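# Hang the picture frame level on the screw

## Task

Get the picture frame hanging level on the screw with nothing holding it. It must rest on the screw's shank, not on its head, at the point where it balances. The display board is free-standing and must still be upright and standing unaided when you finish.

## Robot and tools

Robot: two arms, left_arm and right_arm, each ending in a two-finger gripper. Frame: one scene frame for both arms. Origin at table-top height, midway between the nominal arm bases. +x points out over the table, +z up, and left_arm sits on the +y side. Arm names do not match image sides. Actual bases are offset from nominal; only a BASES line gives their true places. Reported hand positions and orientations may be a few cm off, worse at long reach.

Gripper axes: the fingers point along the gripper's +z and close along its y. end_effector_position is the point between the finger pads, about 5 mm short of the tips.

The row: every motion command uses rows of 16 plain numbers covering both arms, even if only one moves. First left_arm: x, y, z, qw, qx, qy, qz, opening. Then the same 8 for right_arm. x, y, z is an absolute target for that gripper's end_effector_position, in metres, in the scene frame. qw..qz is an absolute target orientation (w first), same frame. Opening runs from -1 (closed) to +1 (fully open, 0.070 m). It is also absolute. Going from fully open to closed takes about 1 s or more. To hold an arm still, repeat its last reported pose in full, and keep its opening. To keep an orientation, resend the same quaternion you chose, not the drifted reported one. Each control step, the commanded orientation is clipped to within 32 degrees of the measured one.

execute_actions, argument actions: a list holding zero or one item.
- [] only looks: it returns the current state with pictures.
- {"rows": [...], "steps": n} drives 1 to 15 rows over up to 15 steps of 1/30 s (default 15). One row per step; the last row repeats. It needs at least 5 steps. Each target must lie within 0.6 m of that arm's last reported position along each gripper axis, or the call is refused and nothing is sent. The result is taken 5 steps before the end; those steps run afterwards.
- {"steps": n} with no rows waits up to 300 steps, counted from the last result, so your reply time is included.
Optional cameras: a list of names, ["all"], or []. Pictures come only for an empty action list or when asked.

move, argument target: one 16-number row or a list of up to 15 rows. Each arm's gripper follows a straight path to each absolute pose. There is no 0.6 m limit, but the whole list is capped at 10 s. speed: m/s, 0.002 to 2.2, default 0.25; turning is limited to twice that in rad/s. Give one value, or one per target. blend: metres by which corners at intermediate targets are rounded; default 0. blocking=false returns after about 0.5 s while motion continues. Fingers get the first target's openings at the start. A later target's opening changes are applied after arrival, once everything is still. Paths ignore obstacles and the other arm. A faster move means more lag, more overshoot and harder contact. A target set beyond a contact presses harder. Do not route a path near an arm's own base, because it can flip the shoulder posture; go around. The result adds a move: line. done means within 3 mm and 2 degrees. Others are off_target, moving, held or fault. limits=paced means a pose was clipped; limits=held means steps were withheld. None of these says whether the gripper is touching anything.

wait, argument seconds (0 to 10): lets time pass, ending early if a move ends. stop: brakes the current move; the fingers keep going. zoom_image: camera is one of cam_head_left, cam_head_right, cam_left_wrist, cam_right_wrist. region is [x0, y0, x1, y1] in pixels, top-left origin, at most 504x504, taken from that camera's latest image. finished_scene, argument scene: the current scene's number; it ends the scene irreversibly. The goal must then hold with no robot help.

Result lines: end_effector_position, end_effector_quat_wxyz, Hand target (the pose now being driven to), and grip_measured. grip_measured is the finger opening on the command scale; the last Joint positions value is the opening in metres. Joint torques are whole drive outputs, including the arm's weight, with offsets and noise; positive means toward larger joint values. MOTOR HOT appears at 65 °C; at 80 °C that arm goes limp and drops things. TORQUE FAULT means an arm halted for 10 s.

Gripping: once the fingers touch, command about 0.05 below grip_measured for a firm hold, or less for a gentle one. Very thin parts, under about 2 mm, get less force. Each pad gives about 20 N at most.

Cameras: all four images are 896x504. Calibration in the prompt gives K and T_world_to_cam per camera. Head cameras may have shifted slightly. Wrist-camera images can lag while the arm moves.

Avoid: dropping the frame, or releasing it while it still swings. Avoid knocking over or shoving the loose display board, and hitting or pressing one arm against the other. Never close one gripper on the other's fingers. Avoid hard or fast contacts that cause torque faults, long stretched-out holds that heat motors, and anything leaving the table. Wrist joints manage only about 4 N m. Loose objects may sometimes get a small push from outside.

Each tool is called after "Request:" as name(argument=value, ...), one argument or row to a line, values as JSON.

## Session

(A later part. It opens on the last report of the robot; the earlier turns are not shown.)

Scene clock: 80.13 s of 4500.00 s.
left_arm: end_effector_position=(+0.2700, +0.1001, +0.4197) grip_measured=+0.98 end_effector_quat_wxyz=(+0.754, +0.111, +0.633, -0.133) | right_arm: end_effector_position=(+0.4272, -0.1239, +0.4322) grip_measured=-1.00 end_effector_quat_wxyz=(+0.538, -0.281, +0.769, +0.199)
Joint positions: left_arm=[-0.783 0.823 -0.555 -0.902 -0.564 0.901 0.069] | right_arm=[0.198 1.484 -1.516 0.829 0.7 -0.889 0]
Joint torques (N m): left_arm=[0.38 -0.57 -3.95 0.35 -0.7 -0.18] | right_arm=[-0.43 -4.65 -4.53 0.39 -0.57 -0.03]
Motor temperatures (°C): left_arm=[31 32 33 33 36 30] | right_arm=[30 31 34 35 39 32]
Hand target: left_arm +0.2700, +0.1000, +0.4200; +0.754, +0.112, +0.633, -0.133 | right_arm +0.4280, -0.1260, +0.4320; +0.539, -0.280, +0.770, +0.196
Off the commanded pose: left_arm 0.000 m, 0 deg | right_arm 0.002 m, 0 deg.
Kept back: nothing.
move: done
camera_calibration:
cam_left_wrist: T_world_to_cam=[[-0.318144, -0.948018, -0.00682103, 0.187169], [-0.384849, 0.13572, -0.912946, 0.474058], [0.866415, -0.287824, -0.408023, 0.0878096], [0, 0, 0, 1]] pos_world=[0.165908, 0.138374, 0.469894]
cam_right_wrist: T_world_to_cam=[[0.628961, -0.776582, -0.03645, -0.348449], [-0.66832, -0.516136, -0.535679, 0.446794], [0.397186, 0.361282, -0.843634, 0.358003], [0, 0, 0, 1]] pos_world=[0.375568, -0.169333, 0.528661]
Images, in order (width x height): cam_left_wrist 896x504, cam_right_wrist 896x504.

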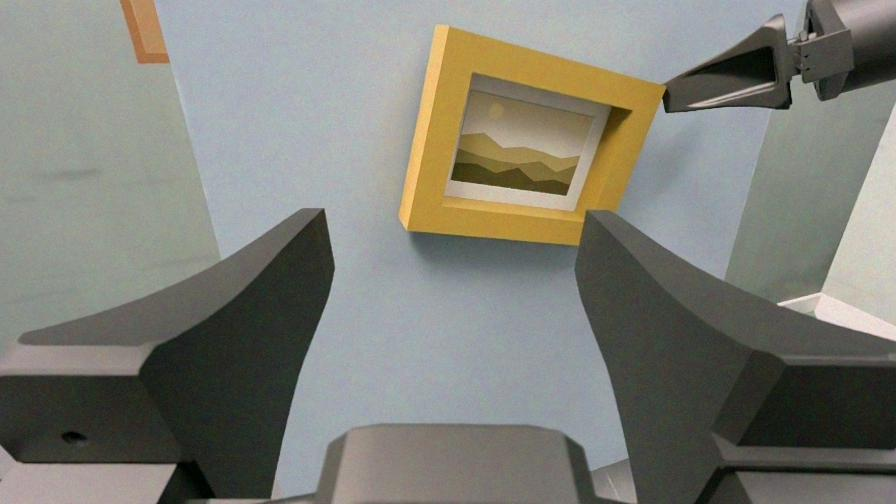

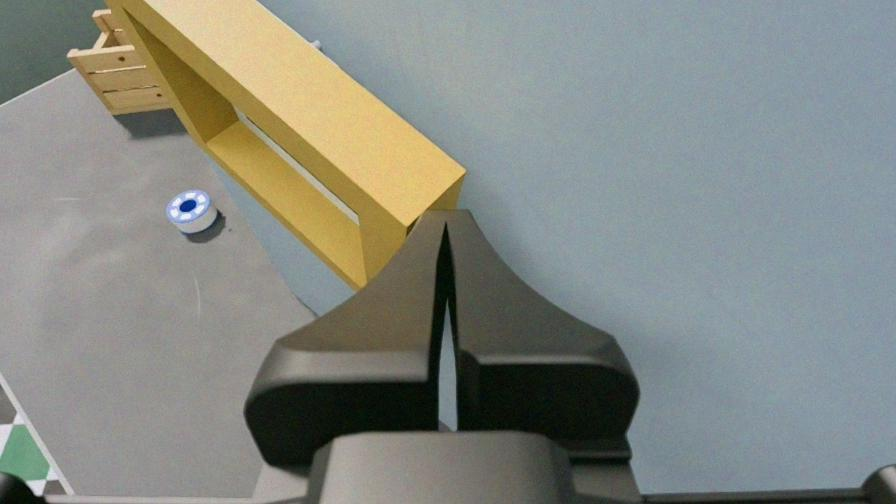

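Request:
move(
  target=[0.27,0.10,0.42,0.7545,0.1116,0.633,-0.133,1, 0.425,-0.165,0.432,0.539,-0.2802,0.7698,0.1962,-1],
  cameras=["all"],
  speed=0.08,
)

Scene clock: 81.10 s of 4500.00 s.
left_arm: end_effector_position=(+0.2700, +0.1001, +0.4197) grip_measured=+0.98 end_effector_quat_wxyz=(+0.754, +0.111, +0.633, -0.133) | right_arm: end_effector_position=(+0.4250, -0.1651, +0.4320) grip_measured=-1.00 end_effector_quat_wxyz=(+0.539, -0.280, +0.770, +0.196)
Joint positions: left_arm=[-0.783 0.823 -0.555 -0.902 -0.564 0.901 0.069] | right_arm=[0.043 1.46 -1.491 0.946 0.815 -1.03 0]
Joint torques (N m): left_arm=[0.34 -0.55 -3.89 0.37 -0.75 -0.21] | right_arm=[0.67 -5.72 -3.69 0.52 -0.53 0.27]
Motor temperatures (°C): left_arm=[31 32 33 33 36 30] | right_arm=[30 31 34 35 39 32]
Hand target: left_arm +0.2700, +0.1000, +0.4200; +0.754, +0.112, +0.633, -0.133 | right_arm +0.4250, -0.1650, +0.4320; +0.539, -0.280, +0.770, +0.196
Off the commanded pose: left_arm 0.000 m, 0 deg | right_arm 0.000 m, 0 deg.
Kept back: nothing.
move: done
camera_calibration:
cam_left_wrist: T_world_to_cam=[[-0.318144, -0.948018, -0.00682103, 0.187169], [-0.384849, 0.13572, -0.912946, 0.474058], [0.866415, -0.287824, -0.408023, 0.0878096], [0, 0, 0, 1]] pos_world=[0.165908, 0.138374, 0.469894]
cam_right_wrist: T_world_to_cam=[[0.625406, -0.779606, -0.0329004, -0.379625], [-0.669953, -0.514869, -0.534857, 0.424433], [0.400039, 0.356545, -0.844302, 0.371951], [0, 0, 0, 1]] pos_world=[0.372976, -0.210047, 0.52856]

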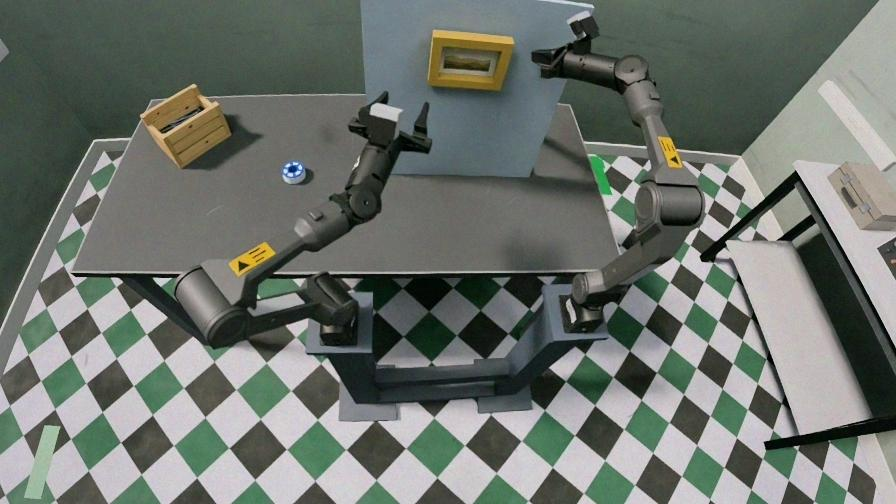

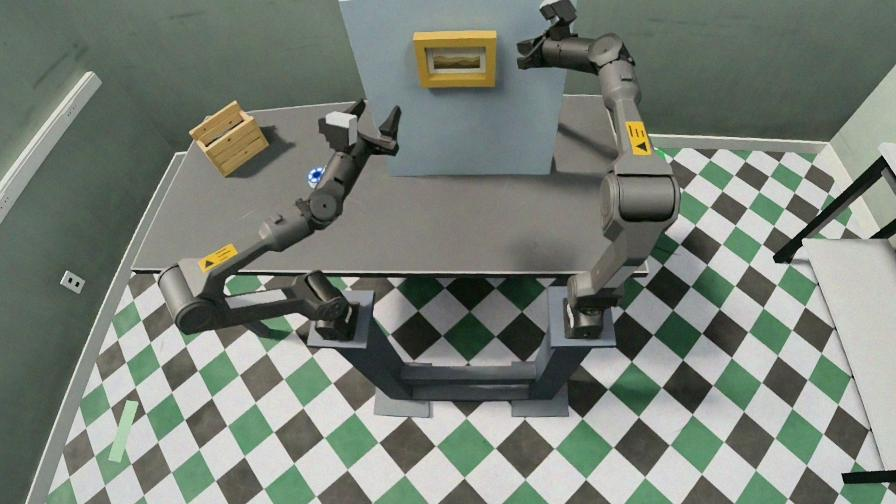

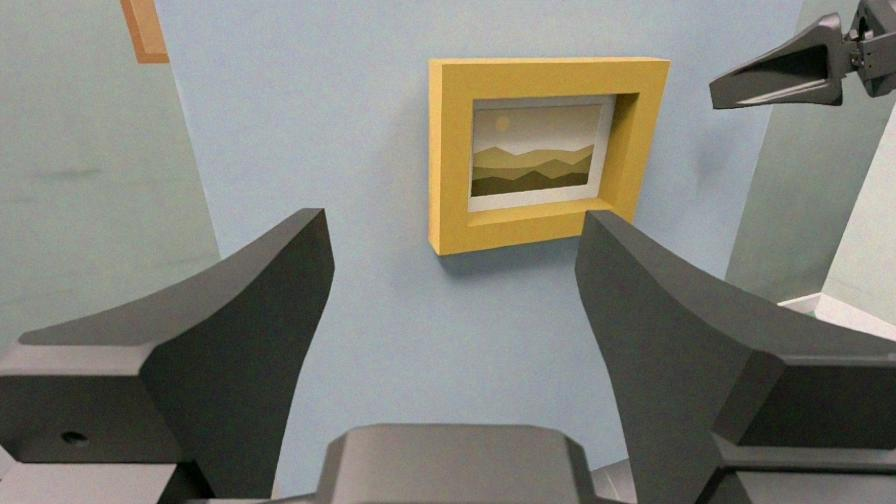

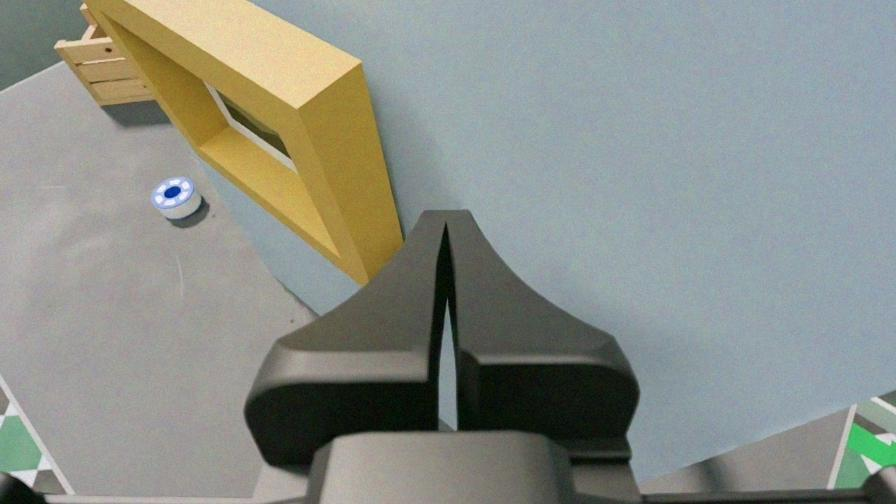

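Request:
wait(
  seconds=1.5,
  cameras=["cam_left_wrist","cam_head_left","cam_head_right"],
)

Request:
zoom_image(
  camera="cam_head_left",
  region=[420, 15, 520, 95],
)

Request:
zoom_image(
  camera="cam_head_right",
  region=[404, 15, 504, 95],
)

Request:
zoom_image(
  camera="cam_left_wrist",
  region=[400, 30, 700, 270],
)

Scene clock: 82.87 s of 4500.00 s.
left_arm: end_effector_position=(+0.2700, +0.1001, +0.4197) grip_measured=+0.98 end_effector_quat_wxyz=(+0.754, +0.111, +0.633, -0.133) | right_arm: end_effector_position=(+0.4251, -0.1652, +0.4321) grip_measured=-1.00 end_effector_quat_wxyz=(+0.539, -0.280, +0.770, +0.196)
Joint positions: left_arm=[-0.783 0.823 -0.555 -0.902 -0.564 0.901 0.069] | right_arm=[0.043 1.46 -1.491 0.946 0.814 -1.029 0]
Joint torques (N m): left_arm=[0.47 -0.62 -3.98 0.37 -0.74 -0.18] | right_arm=[0.7 -4.7 -3.8 0.53 -0.52 0.26]
Motor temperatures (°C): left_arm=[31 32 33 33 36 30] | right_arm=[29 31 34 35 39 32]
Hand target: left_arm +0.2700, +0.1000, +0.4200; +0.754, +0.112, +0.633, -0.133 | right_arm +0.4250, -0.1650, +0.4320; +0.539, -0.280, +0.770, +0.196
Off the commanded pose: left_arm 0.000 m, 0 deg | right_arm 0.000 m, 0 deg.
Steps of this call (1-53: nothing new was sent). Readings (end_effector_position of left_arm | right_arm):
1: (+0.2700, +0.1001, +0.4197) | (+0.4250, -0.1651, +0.4320)
2: (+0.2700, +0.1001, +0.4197) | (+0.4250, -0.1651, +0.4320)
4: (+0.2700, +0.1001, +0.4197) | (+0.4250, -0.1651, +0.4320)
8: (+0.2700, +0.1001, +0.4197) | (+0.4251, -0.1652, +0.4321)
53: the state above
camera_calibration:
cam_left_wrist: T_world_to_cam=[[-0.318144, -0.948018, -0.00682103, 0.187169], [-0.384849, 0.13572, -0.912946, 0.474058], [0.866415, -0.287824, -0.408023, 0.0878096], [0, 0, 0, 1]] pos_world=[0.165908, 0.138374, 0.469894]
Images, in order (width x height): cam_head_left 896x504, cam_head_right 896x504, cam_left_wrist 896x504.

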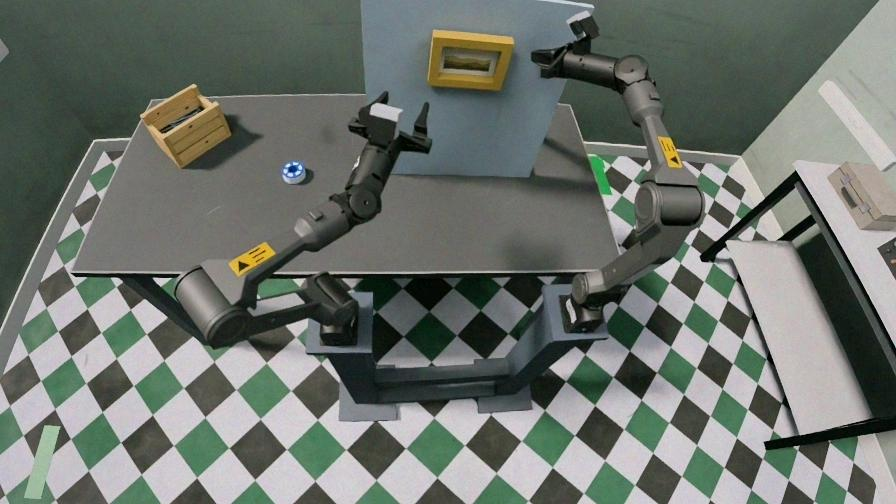

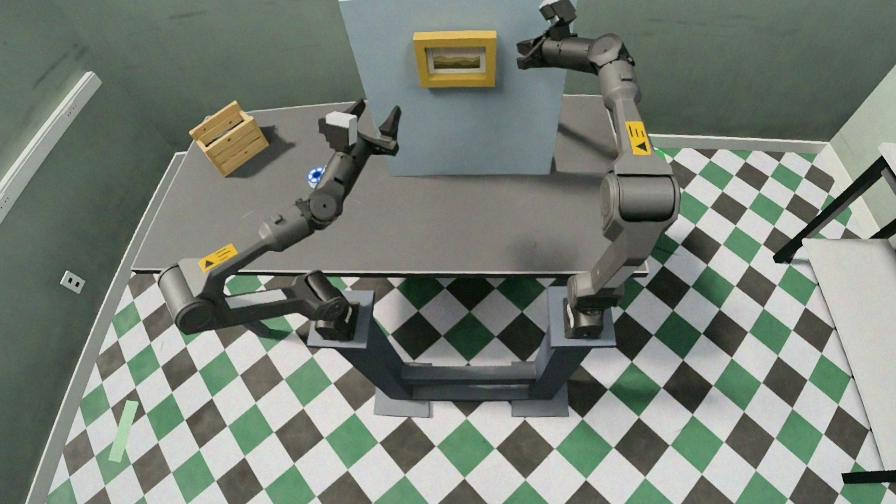

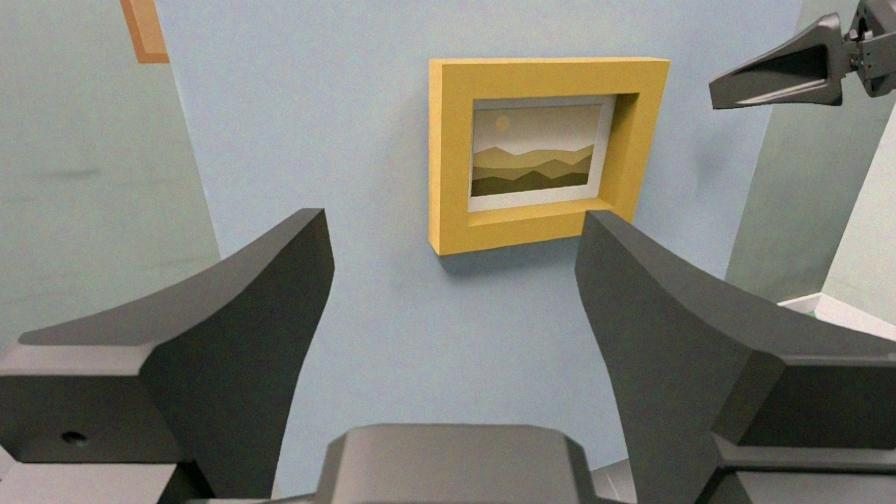

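Scaled by 5.040 from the camera's 896x504 image, which has a finer 1280x720 frame.

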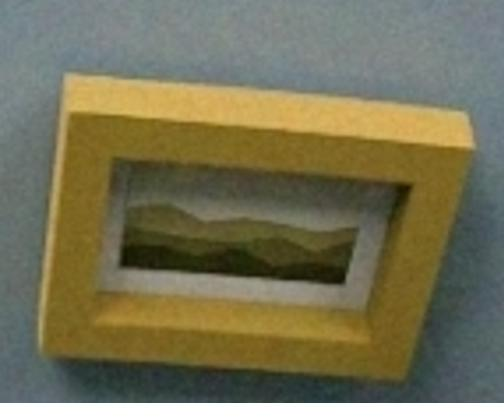

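Scaled by 5.040 from the camera's 896x504 image, which has a finer 1280x720 frame.

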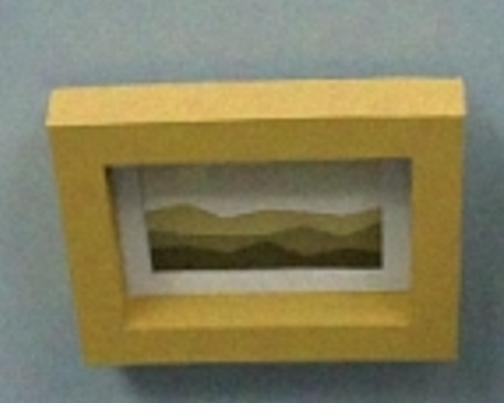

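Scaled by 1.680 from the camera's 896x504 image, which has a finer 1280x720 frame.

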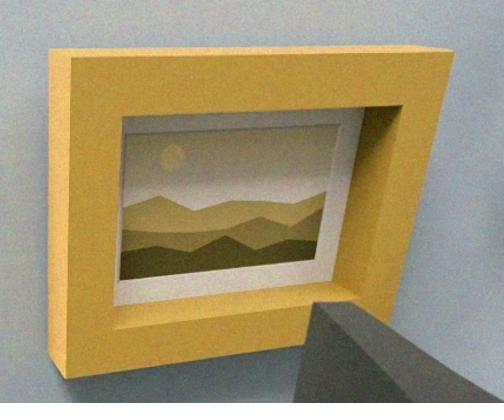

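Request:
zoom_image(
  camera="cam_left_wrist",
  region=[130, 0, 250, 120],
)

Request:
zoom_image(
  camera="cam_left_wrist",
  region=[150, 140, 270, 260],
)

Request:
zoom_image(
  camera="cam_left_wrist",
  region=[720, 0, 840, 120],
)

Request:
zoom_image(
  camera="cam_left_wrist",
  region=[680, 170, 800, 290],
)

Request:
zoom_image(
  camera="cam_left_wrist",
  region=[420, 40, 540, 140],
)

Request:
zoom_image(
  camera="cam_left_wrist",
  region=[580, 40, 700, 140],
)

Request:
zoom_image(
  camera="cam_left_wrist",
  region=[420, 180, 540, 280],
)

Request:
zoom_image(
  camera="cam_left_wrist",
  region=[500, 180, 620, 280],
)

Scaled by 4.200 from the camera's 896x504 image, which has a finer 1280x720 frame.

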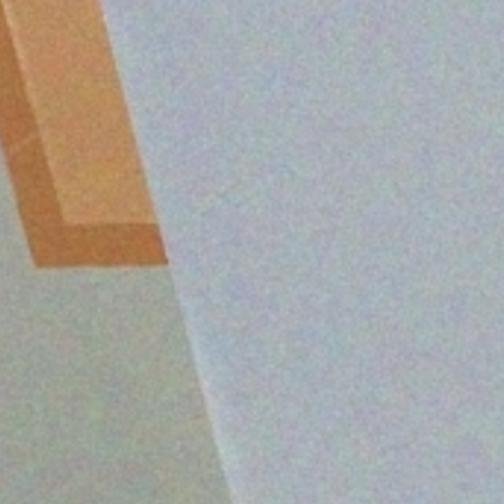

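Scaled by 4.200 from the camera's 896x504 image, which has a finer 1280x720 frame.

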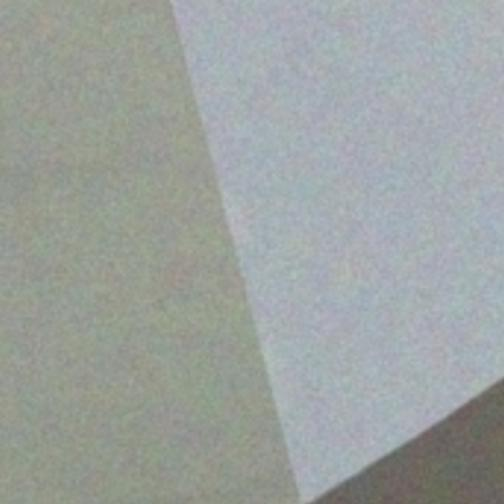

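Scaled by 4.200 from the camera's 896x504 image, which has a finer 1280x720 frame.

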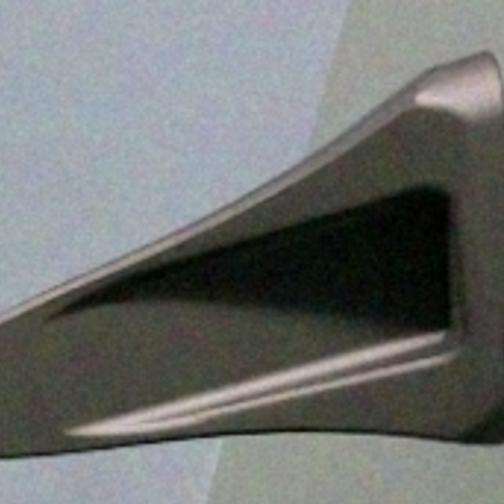

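Scaled by 4.200 from the camera's 896x504 image, which has a finer 1280x720 frame.

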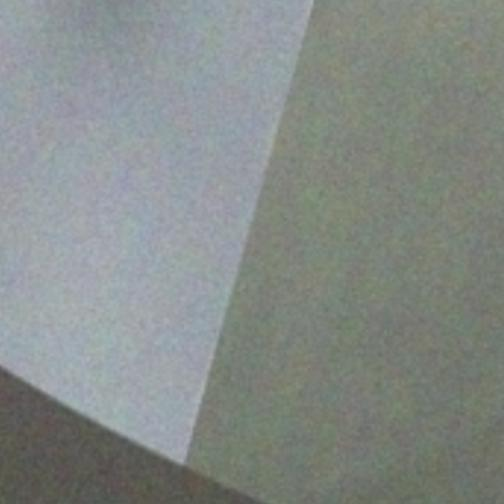

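Scaled by 4.200 from the camera's 896x504 image, which has a finer 1280x720 frame.

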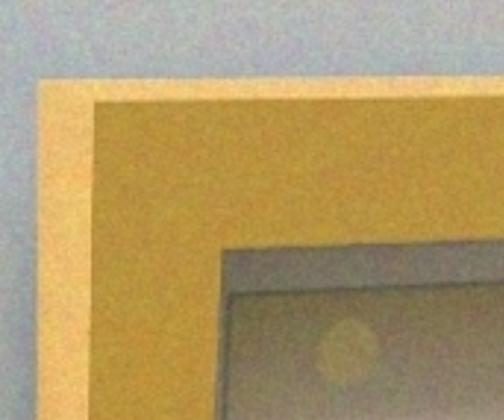

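Scaled by 4.200 from the camera's 896x504 image, which has a finer 1280x720 frame.

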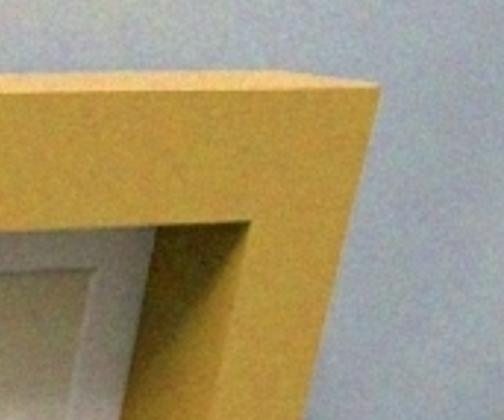

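Scaled by 4.200 from the camera's 896x504 image, which has a finer 1280x720 frame.

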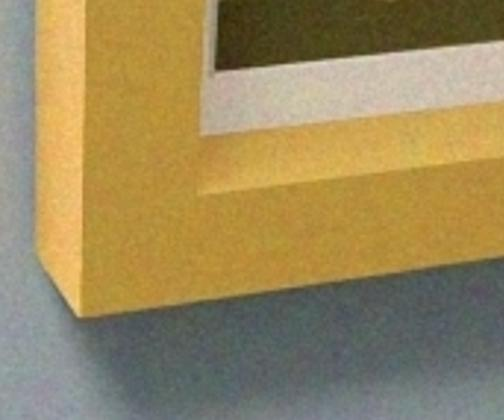

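Scaled by 4.200 from the camera's 896x504 image, which has a finer 1280x720 frame.

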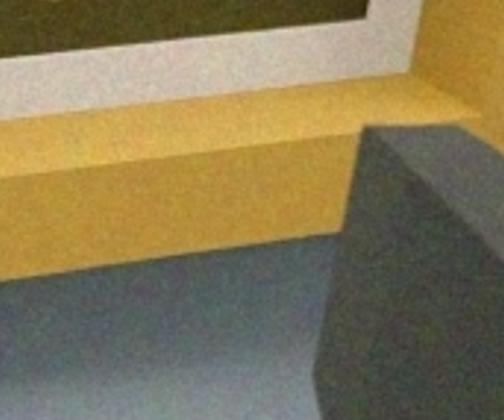

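Request:
move(
  target=[
    [0.33,0.14,0.38,0.65,0.2,0.7,-0.16,-1, 0.35,-0.19,0.43,0.65,-0.2,0.70,0.16,-1],
    [0.41,0.11,0.345,0.539,0.2802,0.7698,-0.1962,-1, 0.27,-0.10,0.42,0.7545,-0.1116,0.633,0.133,1],
    [0.45,0.085,0.342,0.539,0.2802,0.7698,-0.1962,-1, 0.27,-0.10,0.42,0.7545,-0.1116,0.633,0.133,1],
  ],
  cameras=["all"],
  speed=[0.2,0.2,0.1],
  blend=[0.02,0,0],
)

Scene clock: 91.17 s of 4500.00 s.
left_arm: end_effector_position=(+0.4505, +0.0846, +0.3417) grip_measured=-1.00 end_effector_quat_wxyz=(+0.539, +0.280, +0.770, -0.197) | right_arm: end_effector_position=(+0.2700, -0.0998, +0.4197) grip_measured=+0.98 end_effector_quat_wxyz=(+0.754, -0.112, +0.633, +0.133)
Joint positions: left_arm=[-0.056 1.572 -1.253 -1.293 0.62 1.481 0] | right_arm=[1.207 1.055 -0.66 1.106 -0.955 -1.046 0.069]
Joint torques (N m): left_arm=[0.42 -7.3 -2.65 -0.46 0 -0.02] | right_arm=[-0.46 -2.66 -4.65 -0.97 -0.3 -0.12]
Motor temperatures (°C): left_arm=[31 32 33 33 36 30] | right_arm=[29 31 34 35 39 32]
Hand target: left_arm +0.4500, +0.0850, +0.3420; +0.539, +0.280, +0.770, -0.196 | right_arm +0.2700, -0.1000, +0.4200; +0.754, -0.112, +0.633, +0.133
Off the commanded pose: left_arm 0.001 m, 0 deg | right_arm 0.000 m, 0 deg.
Kept back: nothing.
move: done
camera_calibration:
cam_left_wrist: T_world_to_cam=[[-0.62885, -0.777326, -0.0176388, 0.3587], [-0.623037, 0.517344, -0.586669, 0.437975], [0.465159, -0.357937, -0.809635, 0.219156], [0, 0, 0, 1]] pos_world=[0.396501, 0.130687, 0.44071]
cam_right_wrist: T_world_to_cam=[[0.338782, -0.940031, -0.0396058, -0.168039], [-0.448236, -0.124244, -0.885239, 0.473854], [0.827231, 0.317655, -0.463447, 0.12121], [0, 0, 0, 1]] pos_world=[0.169058, -0.137591, 0.468994]

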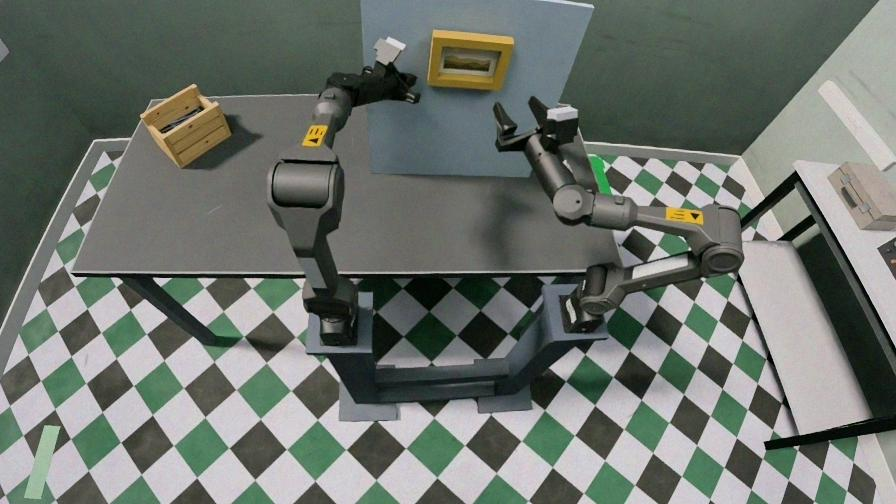

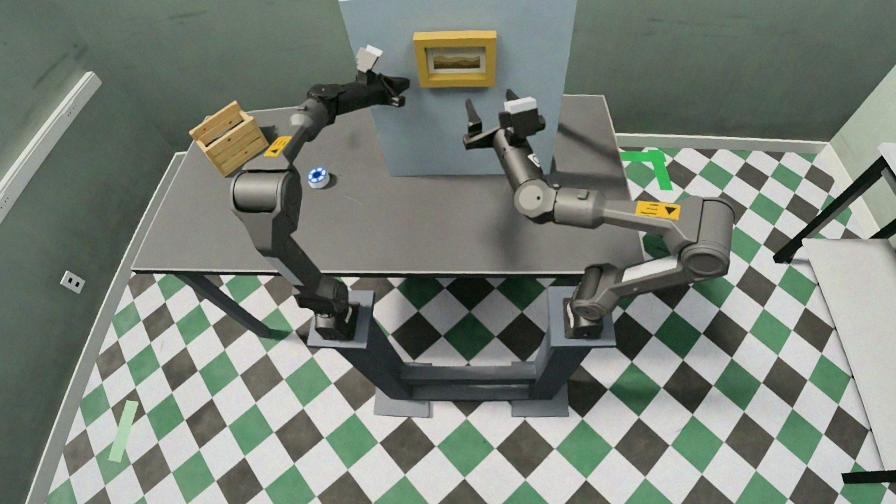

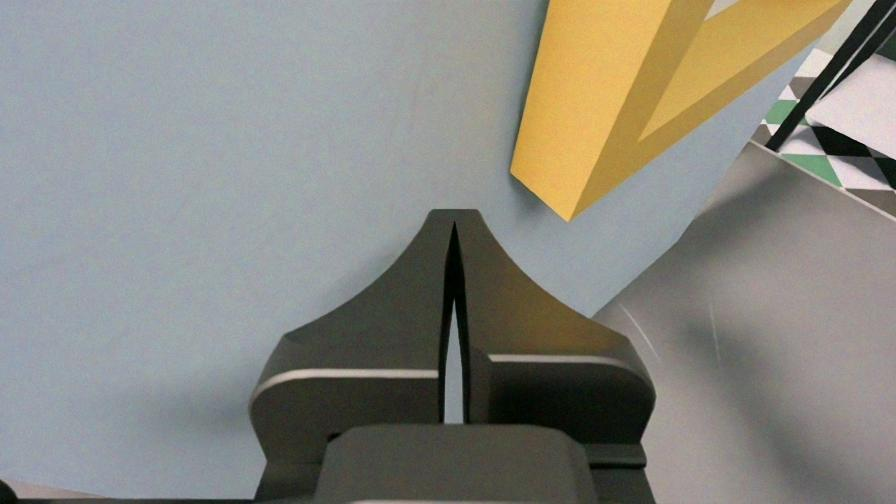

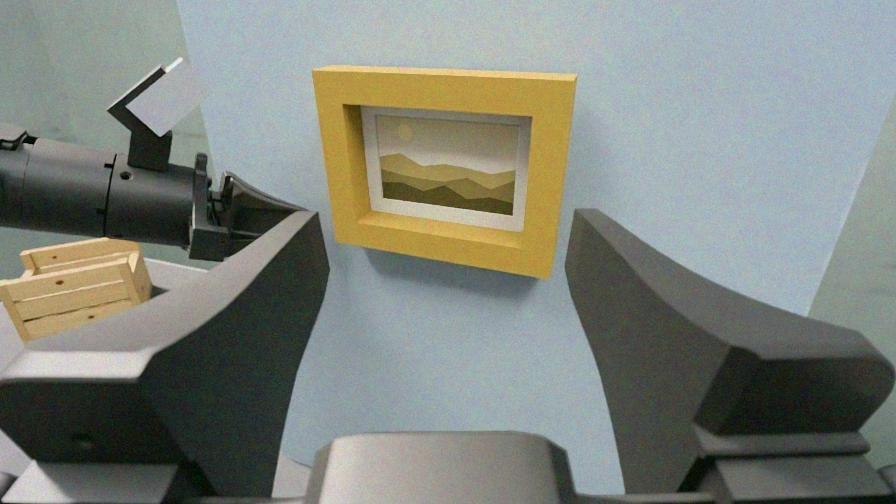

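Request:
zoom_image(
  camera="cam_right_wrist",
  region=[290, 40, 590, 290],
)

Request:
zoom_image(
  camera="cam_right_wrist",
  region=[160, 0, 240, 80],
)

Request:
zoom_image(
  camera="cam_right_wrist",
  region=[170, 80, 250, 160],
)

Request:
zoom_image(
  camera="cam_right_wrist",
  region=[816, 80, 896, 160],
)

Request:
zoom_image(
  camera="cam_right_wrist",
  region=[790, 240, 870, 320],
)

Scaled by 1.680 from the camera's 896x504 image, which has a finer 1280x720 frame.

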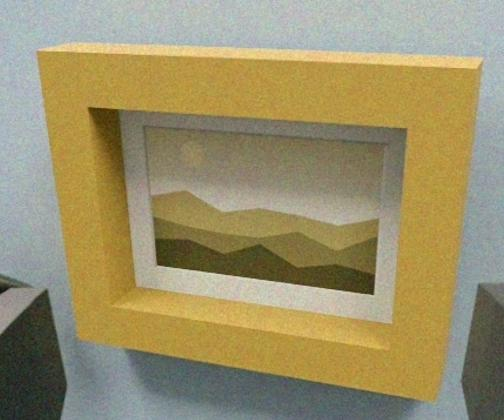

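Scaled by 6.300 from the camera's 896x504 image, which has a finer 1280x720 frame.

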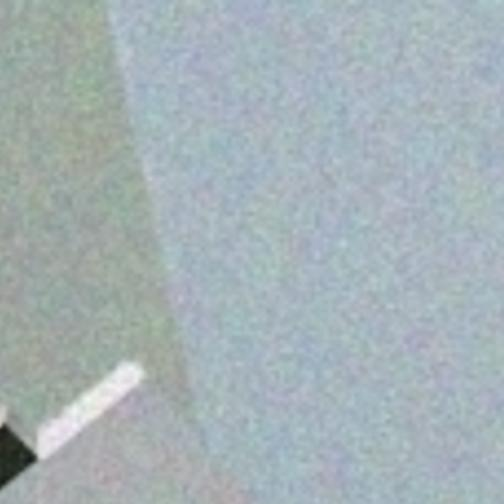

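Scaled by 6.300 from the camera's 896x504 image, which has a finer 1280x720 frame.

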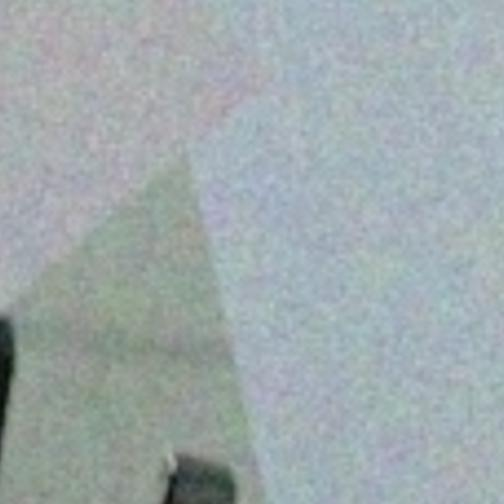

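Scaled by 6.300 from the camera's 896x504 image, which has a finer 1280x720 frame.

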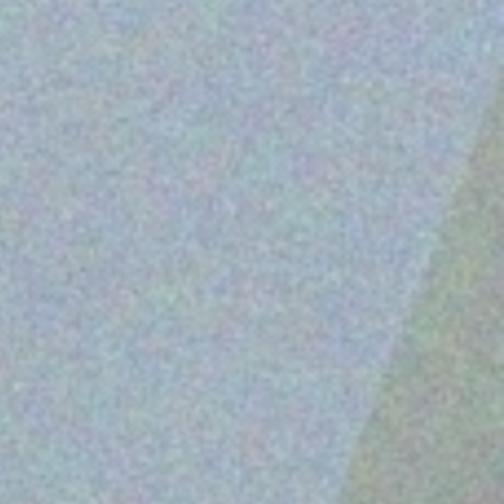

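Scaled by 6.300 from the camera's 896x504 image, which has a finer 1280x720 frame.

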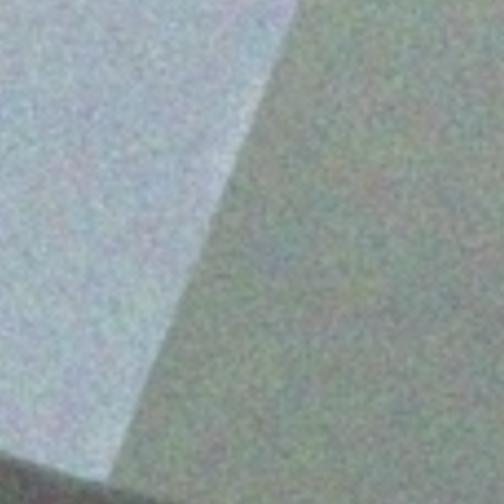

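Request:
zoom_image(
  camera="cam_right_wrist",
  region=[300, 55, 380, 115],
)

Request:
zoom_image(
  camera="cam_right_wrist",
  region=[510, 55, 590, 115],
)

Request:
zoom_image(
  camera="cam_right_wrist",
  region=[320, 220, 400, 280],
)

Request:
zoom_image(
  camera="cam_right_wrist",
  region=[500, 230, 580, 290],
)

Scaled by 6.300 from the camera's 896x504 image, which has a finer 1280x720 frame.

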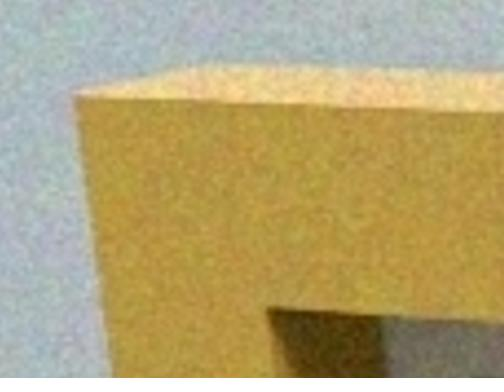

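Scaled by 6.300 from the camera's 896x504 image, which has a finer 1280x720 frame.

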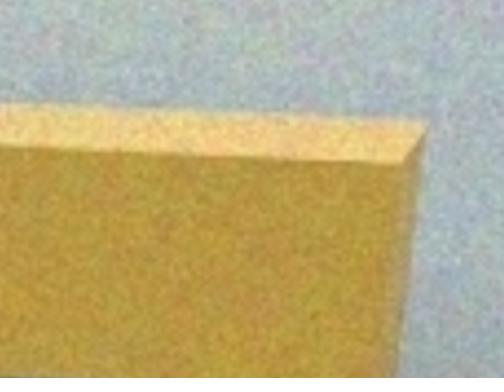

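Scaled by 6.300 from the camera's 896x504 image, which has a finer 1280x720 frame.

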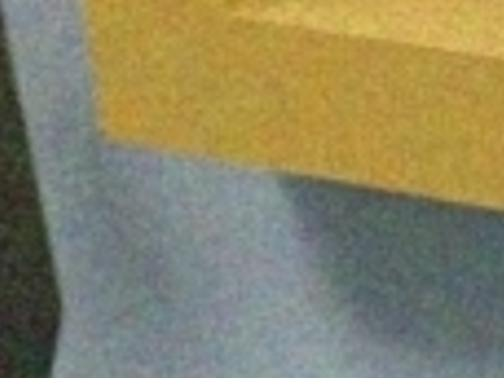

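Scaled by 6.300 from the camera's 896x504 image, which has a finer 1280x720 frame.

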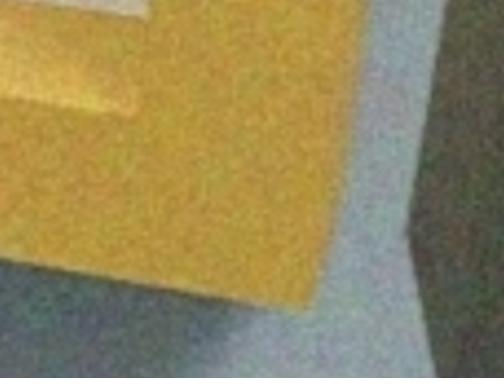

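Request:
move(
  target=[0.452,0.065,0.342,0.539,0.2802,0.7698,-0.1962,-1, 0.27,-0.10,0.42,0.7545,-0.1116,0.633,0.133,1],
  cameras=["cam_left_wrist","cam_right_wrist"],
  speed=0.05,
)

Scene clock: 93.73 s of 4500.00 s.
left_arm: end_effector_position=(+0.4518, +0.0646, +0.3421) grip_measured=-1.00 end_effector_quat_wxyz=(+0.539, +0.280, +0.770, -0.196) | right_arm: end_effector_position=(+0.2700, -0.0998, +0.4197) grip_measured=+0.98 end_effector_quat_wxyz=(+0.754, -0.112, +0.633, +0.133)
Joint positions: left_arm=[-0.124 1.583 -1.266 -1.277 0.557 1.444 0] | right_arm=[1.207 1.055 -0.66 1.106 -0.955 -1.046 0.069]
Joint torques (N m): left_arm=[0.63 -5.56 -3.75 -0.42 -0.13 -0.08] | right_arm=[-0.5 -2.71 -4.7 -0.96 -0.3 -0.1]
Motor temperatures (°C): left_arm=[31 32 33 33 36 30] | right_arm=[29 31 34 35 39 32]
Hand target: left_arm +0.4520, +0.0650, +0.3420; +0.539, +0.280, +0.770, -0.196 | right_arm +0.2700, -0.1000, +0.4200; +0.754, -0.112, +0.633, +0.133
Off the commanded pose: left_arm 0.000 m, 0 deg | right_arm 0.000 m, 0 deg.
Kept back: nothing.
move: done
camera_calibration:
cam_left_wrist: T_world_to_cam=[[-0.629044, -0.777156, -0.0182112, 0.344225], [-0.622464, 0.51759, -0.587059, 0.449163], [0.465663, -0.35795, -0.809339, 0.211352], [0, 0, 0, 1]] pos_world=[0.397702, 0.110687, 0.44101]
cam_right_wrist: T_world_to_cam=[[0.338782, -0.940031, -0.0396058, -0.168039], [-0.448236, -0.124244, -0.885239, 0.473854], [0.827231, 0.317655, -0.463447, 0.12121], [0, 0, 0, 1]] pos_world=[0.169058, -0.137591, 0.468994]
Images, in order (width x height): cam_left_wrist 896x504, cam_right_wrist 896x504.

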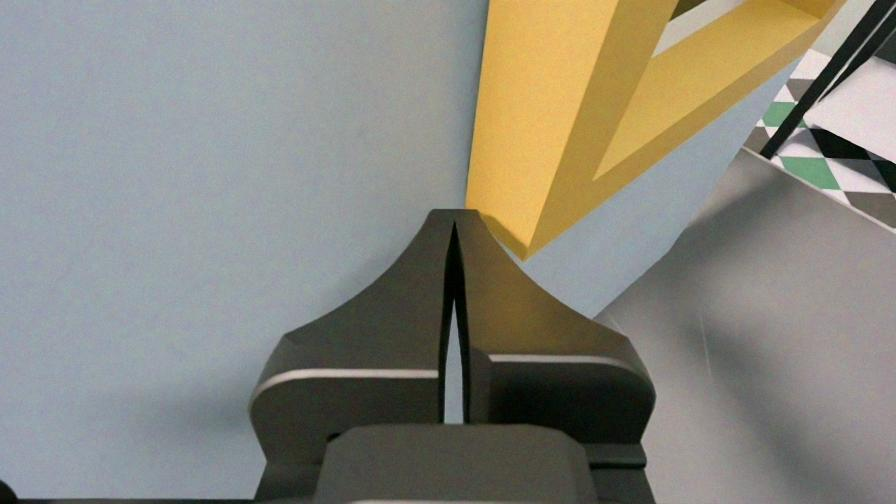

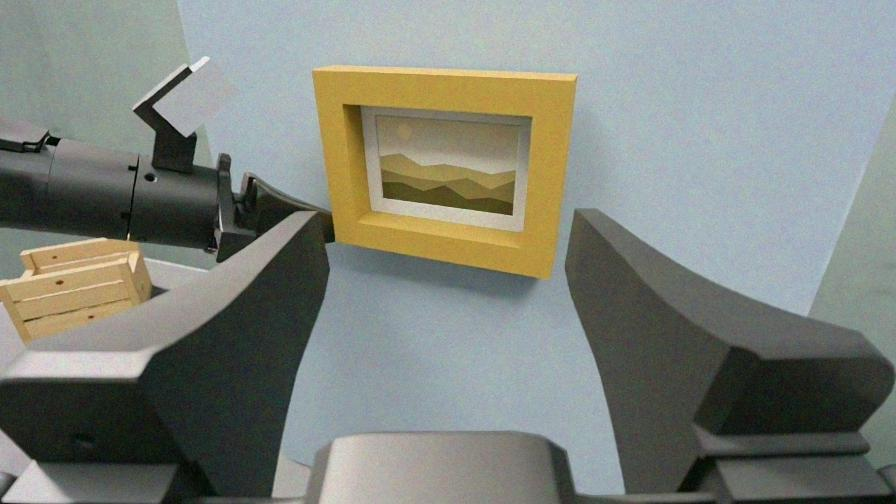

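Request:
move(
  target=[0.452,0.057,0.342,0.539,0.2802,0.7698,-0.1962,-1, 0.27,-0.10,0.42,0.7545,-0.1116,0.633,0.133,1],
  cameras=["cam_left_wrist","cam_right_wrist"],
  speed=0.03,
)

Scene clock: 94.67 s of 4500.00 s.
left_arm: end_effector_position=(+0.4521, +0.0571, +0.3419) grip_measured=-1.00 end_effector_quat_wxyz=(+0.539, +0.280, +0.770, -0.196) | right_arm: end_effector_position=(+0.2700, -0.0998, +0.4197) grip_measured=+0.98 end_effector_quat_wxyz=(+0.754, -0.112, +0.633, +0.133)
Joint positions: left_arm=[-0.15 1.588 -1.271 -1.27 0.532 1.429 0] | right_arm=[1.207 1.055 -0.66 1.106 -0.955 -1.046 0.069]
Joint torques (N m): left_arm=[-0.5 -5.71 -4.01 -0.42 -0.22 -0.16] | right_arm=[-0.49 -2.63 -4.66 -0.96 -0.3 -0.09]
Motor temperatures (°C): left_arm=[31 32 33 33 36 30] | right_arm=[29 31 34 35 39 32]
Hand target: left_arm +0.4520, +0.0570, +0.3420; +0.539, +0.280, +0.770, -0.196 | right_arm +0.2700, -0.1000, +0.4200; +0.754, -0.112, +0.633, +0.133
Off the commanded pose: left_arm 0.000 m, 0 deg | right_arm 0.000 m, 0 deg.
Kept back: nothing.
move: done
camera_calibration:
cam_left_wrist: T_world_to_cam=[[-0.628485, -0.777592, -0.0188713, 0.338618], [-0.622738, 0.517566, -0.586791, 0.453159], [0.466051, -0.357037, -0.809519, 0.208161], [0, 0, 0, 1]] pos_world=[0.398002, 0.103088, 0.44081]
cam_right_wrist: T_world_to_cam=[[0.338782, -0.940031, -0.0396058, -0.168039], [-0.448236, -0.124244, -0.885239, 0.473854], [0.827231, 0.317655, -0.463447, 0.12121], [0, 0, 0, 1]] pos_world=[0.169058, -0.137591, 0.468994]
Images, in order (width x height): cam_left_wrist 896x504, cam_right_wrist 896x504.

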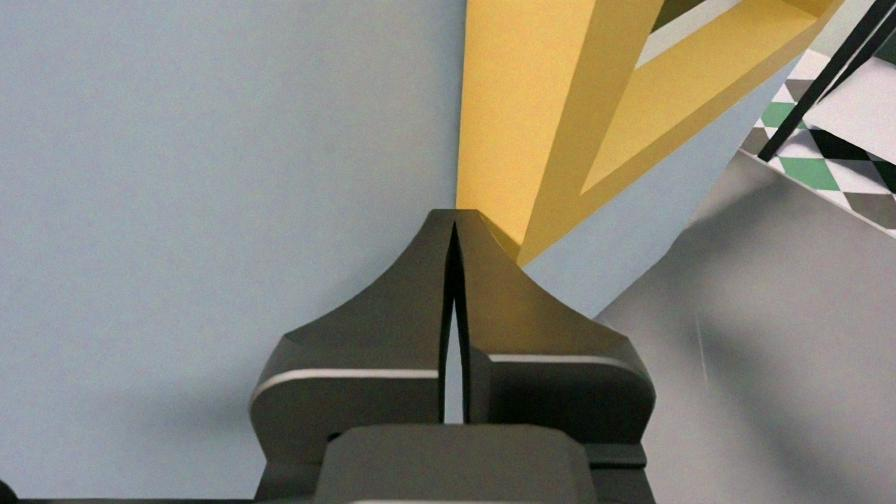

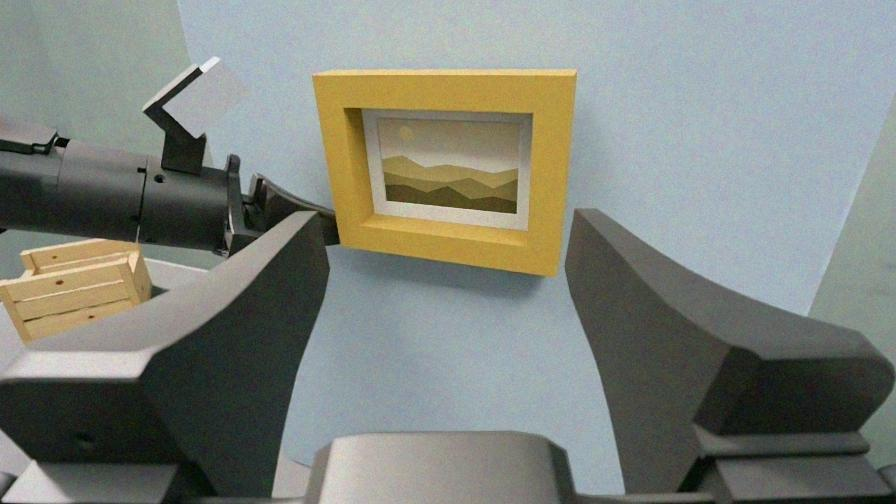

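Request:
move(
  target=[0.452,0.053,0.342,0.539,0.2802,0.7698,-0.1962,-1, 0.27,-0.10,0.42,0.7545,-0.1116,0.633,0.133,1],
  cameras=["cam_right_wrist"],
  speed=0.03,
)

Request:
move(
  target=[0.450,0.085,0.342,0.539,0.2802,0.7698,-0.1962,-1, 0.27,-0.10,0.42,0.7545,-0.1116,0.633,0.133,1],
  cameras=["cam_right_wrist"],
  speed=0.03,
)

Scene clock: 95.67 s of 4500.00 s.
left_arm: end_effector_position=(+0.4520, +0.0530, +0.3422) grip_measured=-1.00 end_effector_quat_wxyz=(+0.539, +0.280, +0.770, -0.197) | right_arm: end_effector_position=(+0.2700, -0.0998, +0.4197) grip_measured=+0.98 end_effector_quat_wxyz=(+0.754, -0.112, +0.633, +0.133)
Joint positions: left_arm=[-0.164 1.589 -1.274 -1.266 0.521 1.419 0] | right_arm=[1.207 1.055 -0.66 1.106 -0.955 -1.046 0.069]
Joint torques (N m): left_arm=[-0.79 -5.73 -3.8 -0.37 -0.34 -0.17] | right_arm=[-0.44 -2.65 -4.65 -0.95 -0.3 -0.08]
Motor temperatures (°C): left_arm=[31 32 33 33 36 30] | right_arm=[29 31 34 35 39 32]
Hand target: left_arm +0.4520, +0.0530, +0.3420; +0.539, +0.280, +0.770, -0.196 | right_arm +0.2700, -0.1000, +0.4200; +0.754, -0.112, +0.633, +0.133
Off the commanded pose: left_arm 0.000 m, 0 deg | right_arm 0.000 m, 0 deg.
Kept back: nothing.
move: done
camera_calibration:
cam_right_wrist: T_world_to_cam=[[0.338782, -0.940031, -0.0396058, -0.168039], [-0.448236, -0.124244, -0.885239, 0.473854], [0.827231, 0.317655, -0.463447, 0.12121], [0, 0, 0, 1]] pos_world=[0.169058, -0.137591, 0.468994]
Images, in order (width x height): cam_right_wrist 896x504.

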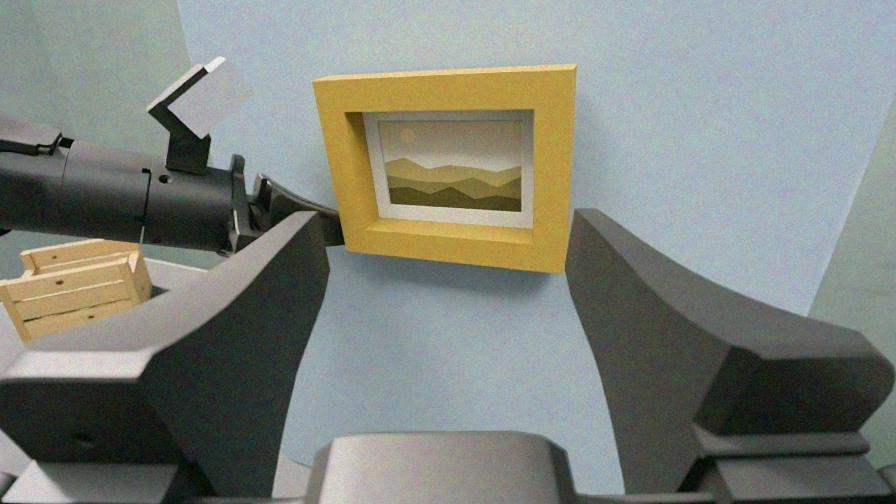

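Scene clock: 96.97 s of 4500.00 s.
left_arm: end_effector_position=(+0.4502, +0.0853, +0.3419) grip_measured=-1.00 end_effector_quat_wxyz=(+0.539, +0.280, +0.770, -0.196) | right_arm: end_effector_position=(+0.2700, -0.0998, +0.4197) grip_measured=+0.98 end_effector_quat_wxyz=(+0.754, -0.112, +0.633, +0.133)
Joint positions: left_arm=[-0.054 1.571 -1.252 -1.293 0.621 1.482 0] | right_arm=[1.207 1.055 -0.66 1.106 -0.955 -1.046 0.069]
Joint torques (N m): left_arm=[-0.59 -7.22 -2.74 -0.64 -0.22 -0.03] | right_arm=[-0.39 -2.63 -4.67 -0.95 -0.31 -0.07]
Motor temperatures (°C): left_arm=[31 32 33 33 36 30] | right_arm=[29 31 34 35 39 32]
Hand target: left_arm +0.4500, +0.0850, +0.3420; +0.539, +0.280, +0.770, -0.196 | right_arm +0.2700, -0.1000, +0.4200; +0.754, -0.112, +0.633, +0.133
Off the commanded pose: left_arm 0.000 m, 0 deg | right_arm 0.000 m, 0 deg.
Kept back: nothing.
move: done
camera_calibration:
cam_right_wrist: T_world_to_cam=[[0.338782, -0.940031, -0.0396058, -0.168039], [-0.448236, -0.124244, -0.885239, 0.473854], [0.827231, 0.317655, -0.463447, 0.12121], [0, 0, 0, 1]] pos_world=[0.169058, -0.137591, 0.468994]
Images, in order (width x height): cam_right_wrist 896x504.

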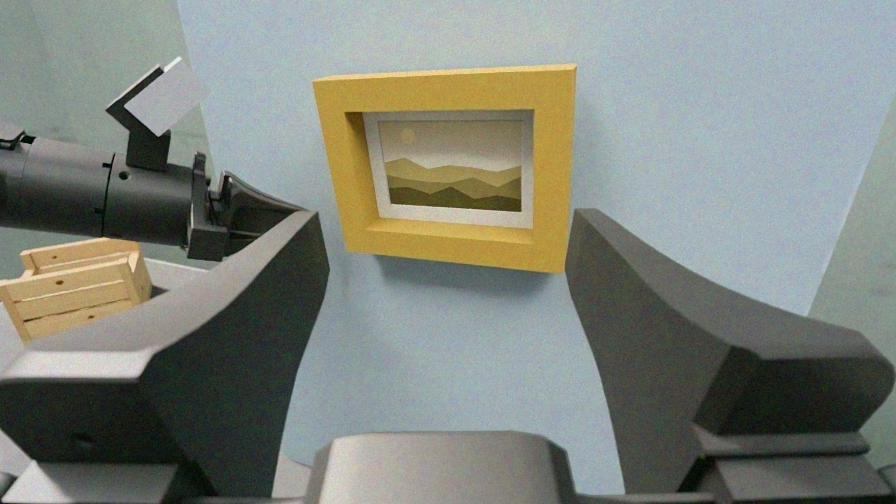

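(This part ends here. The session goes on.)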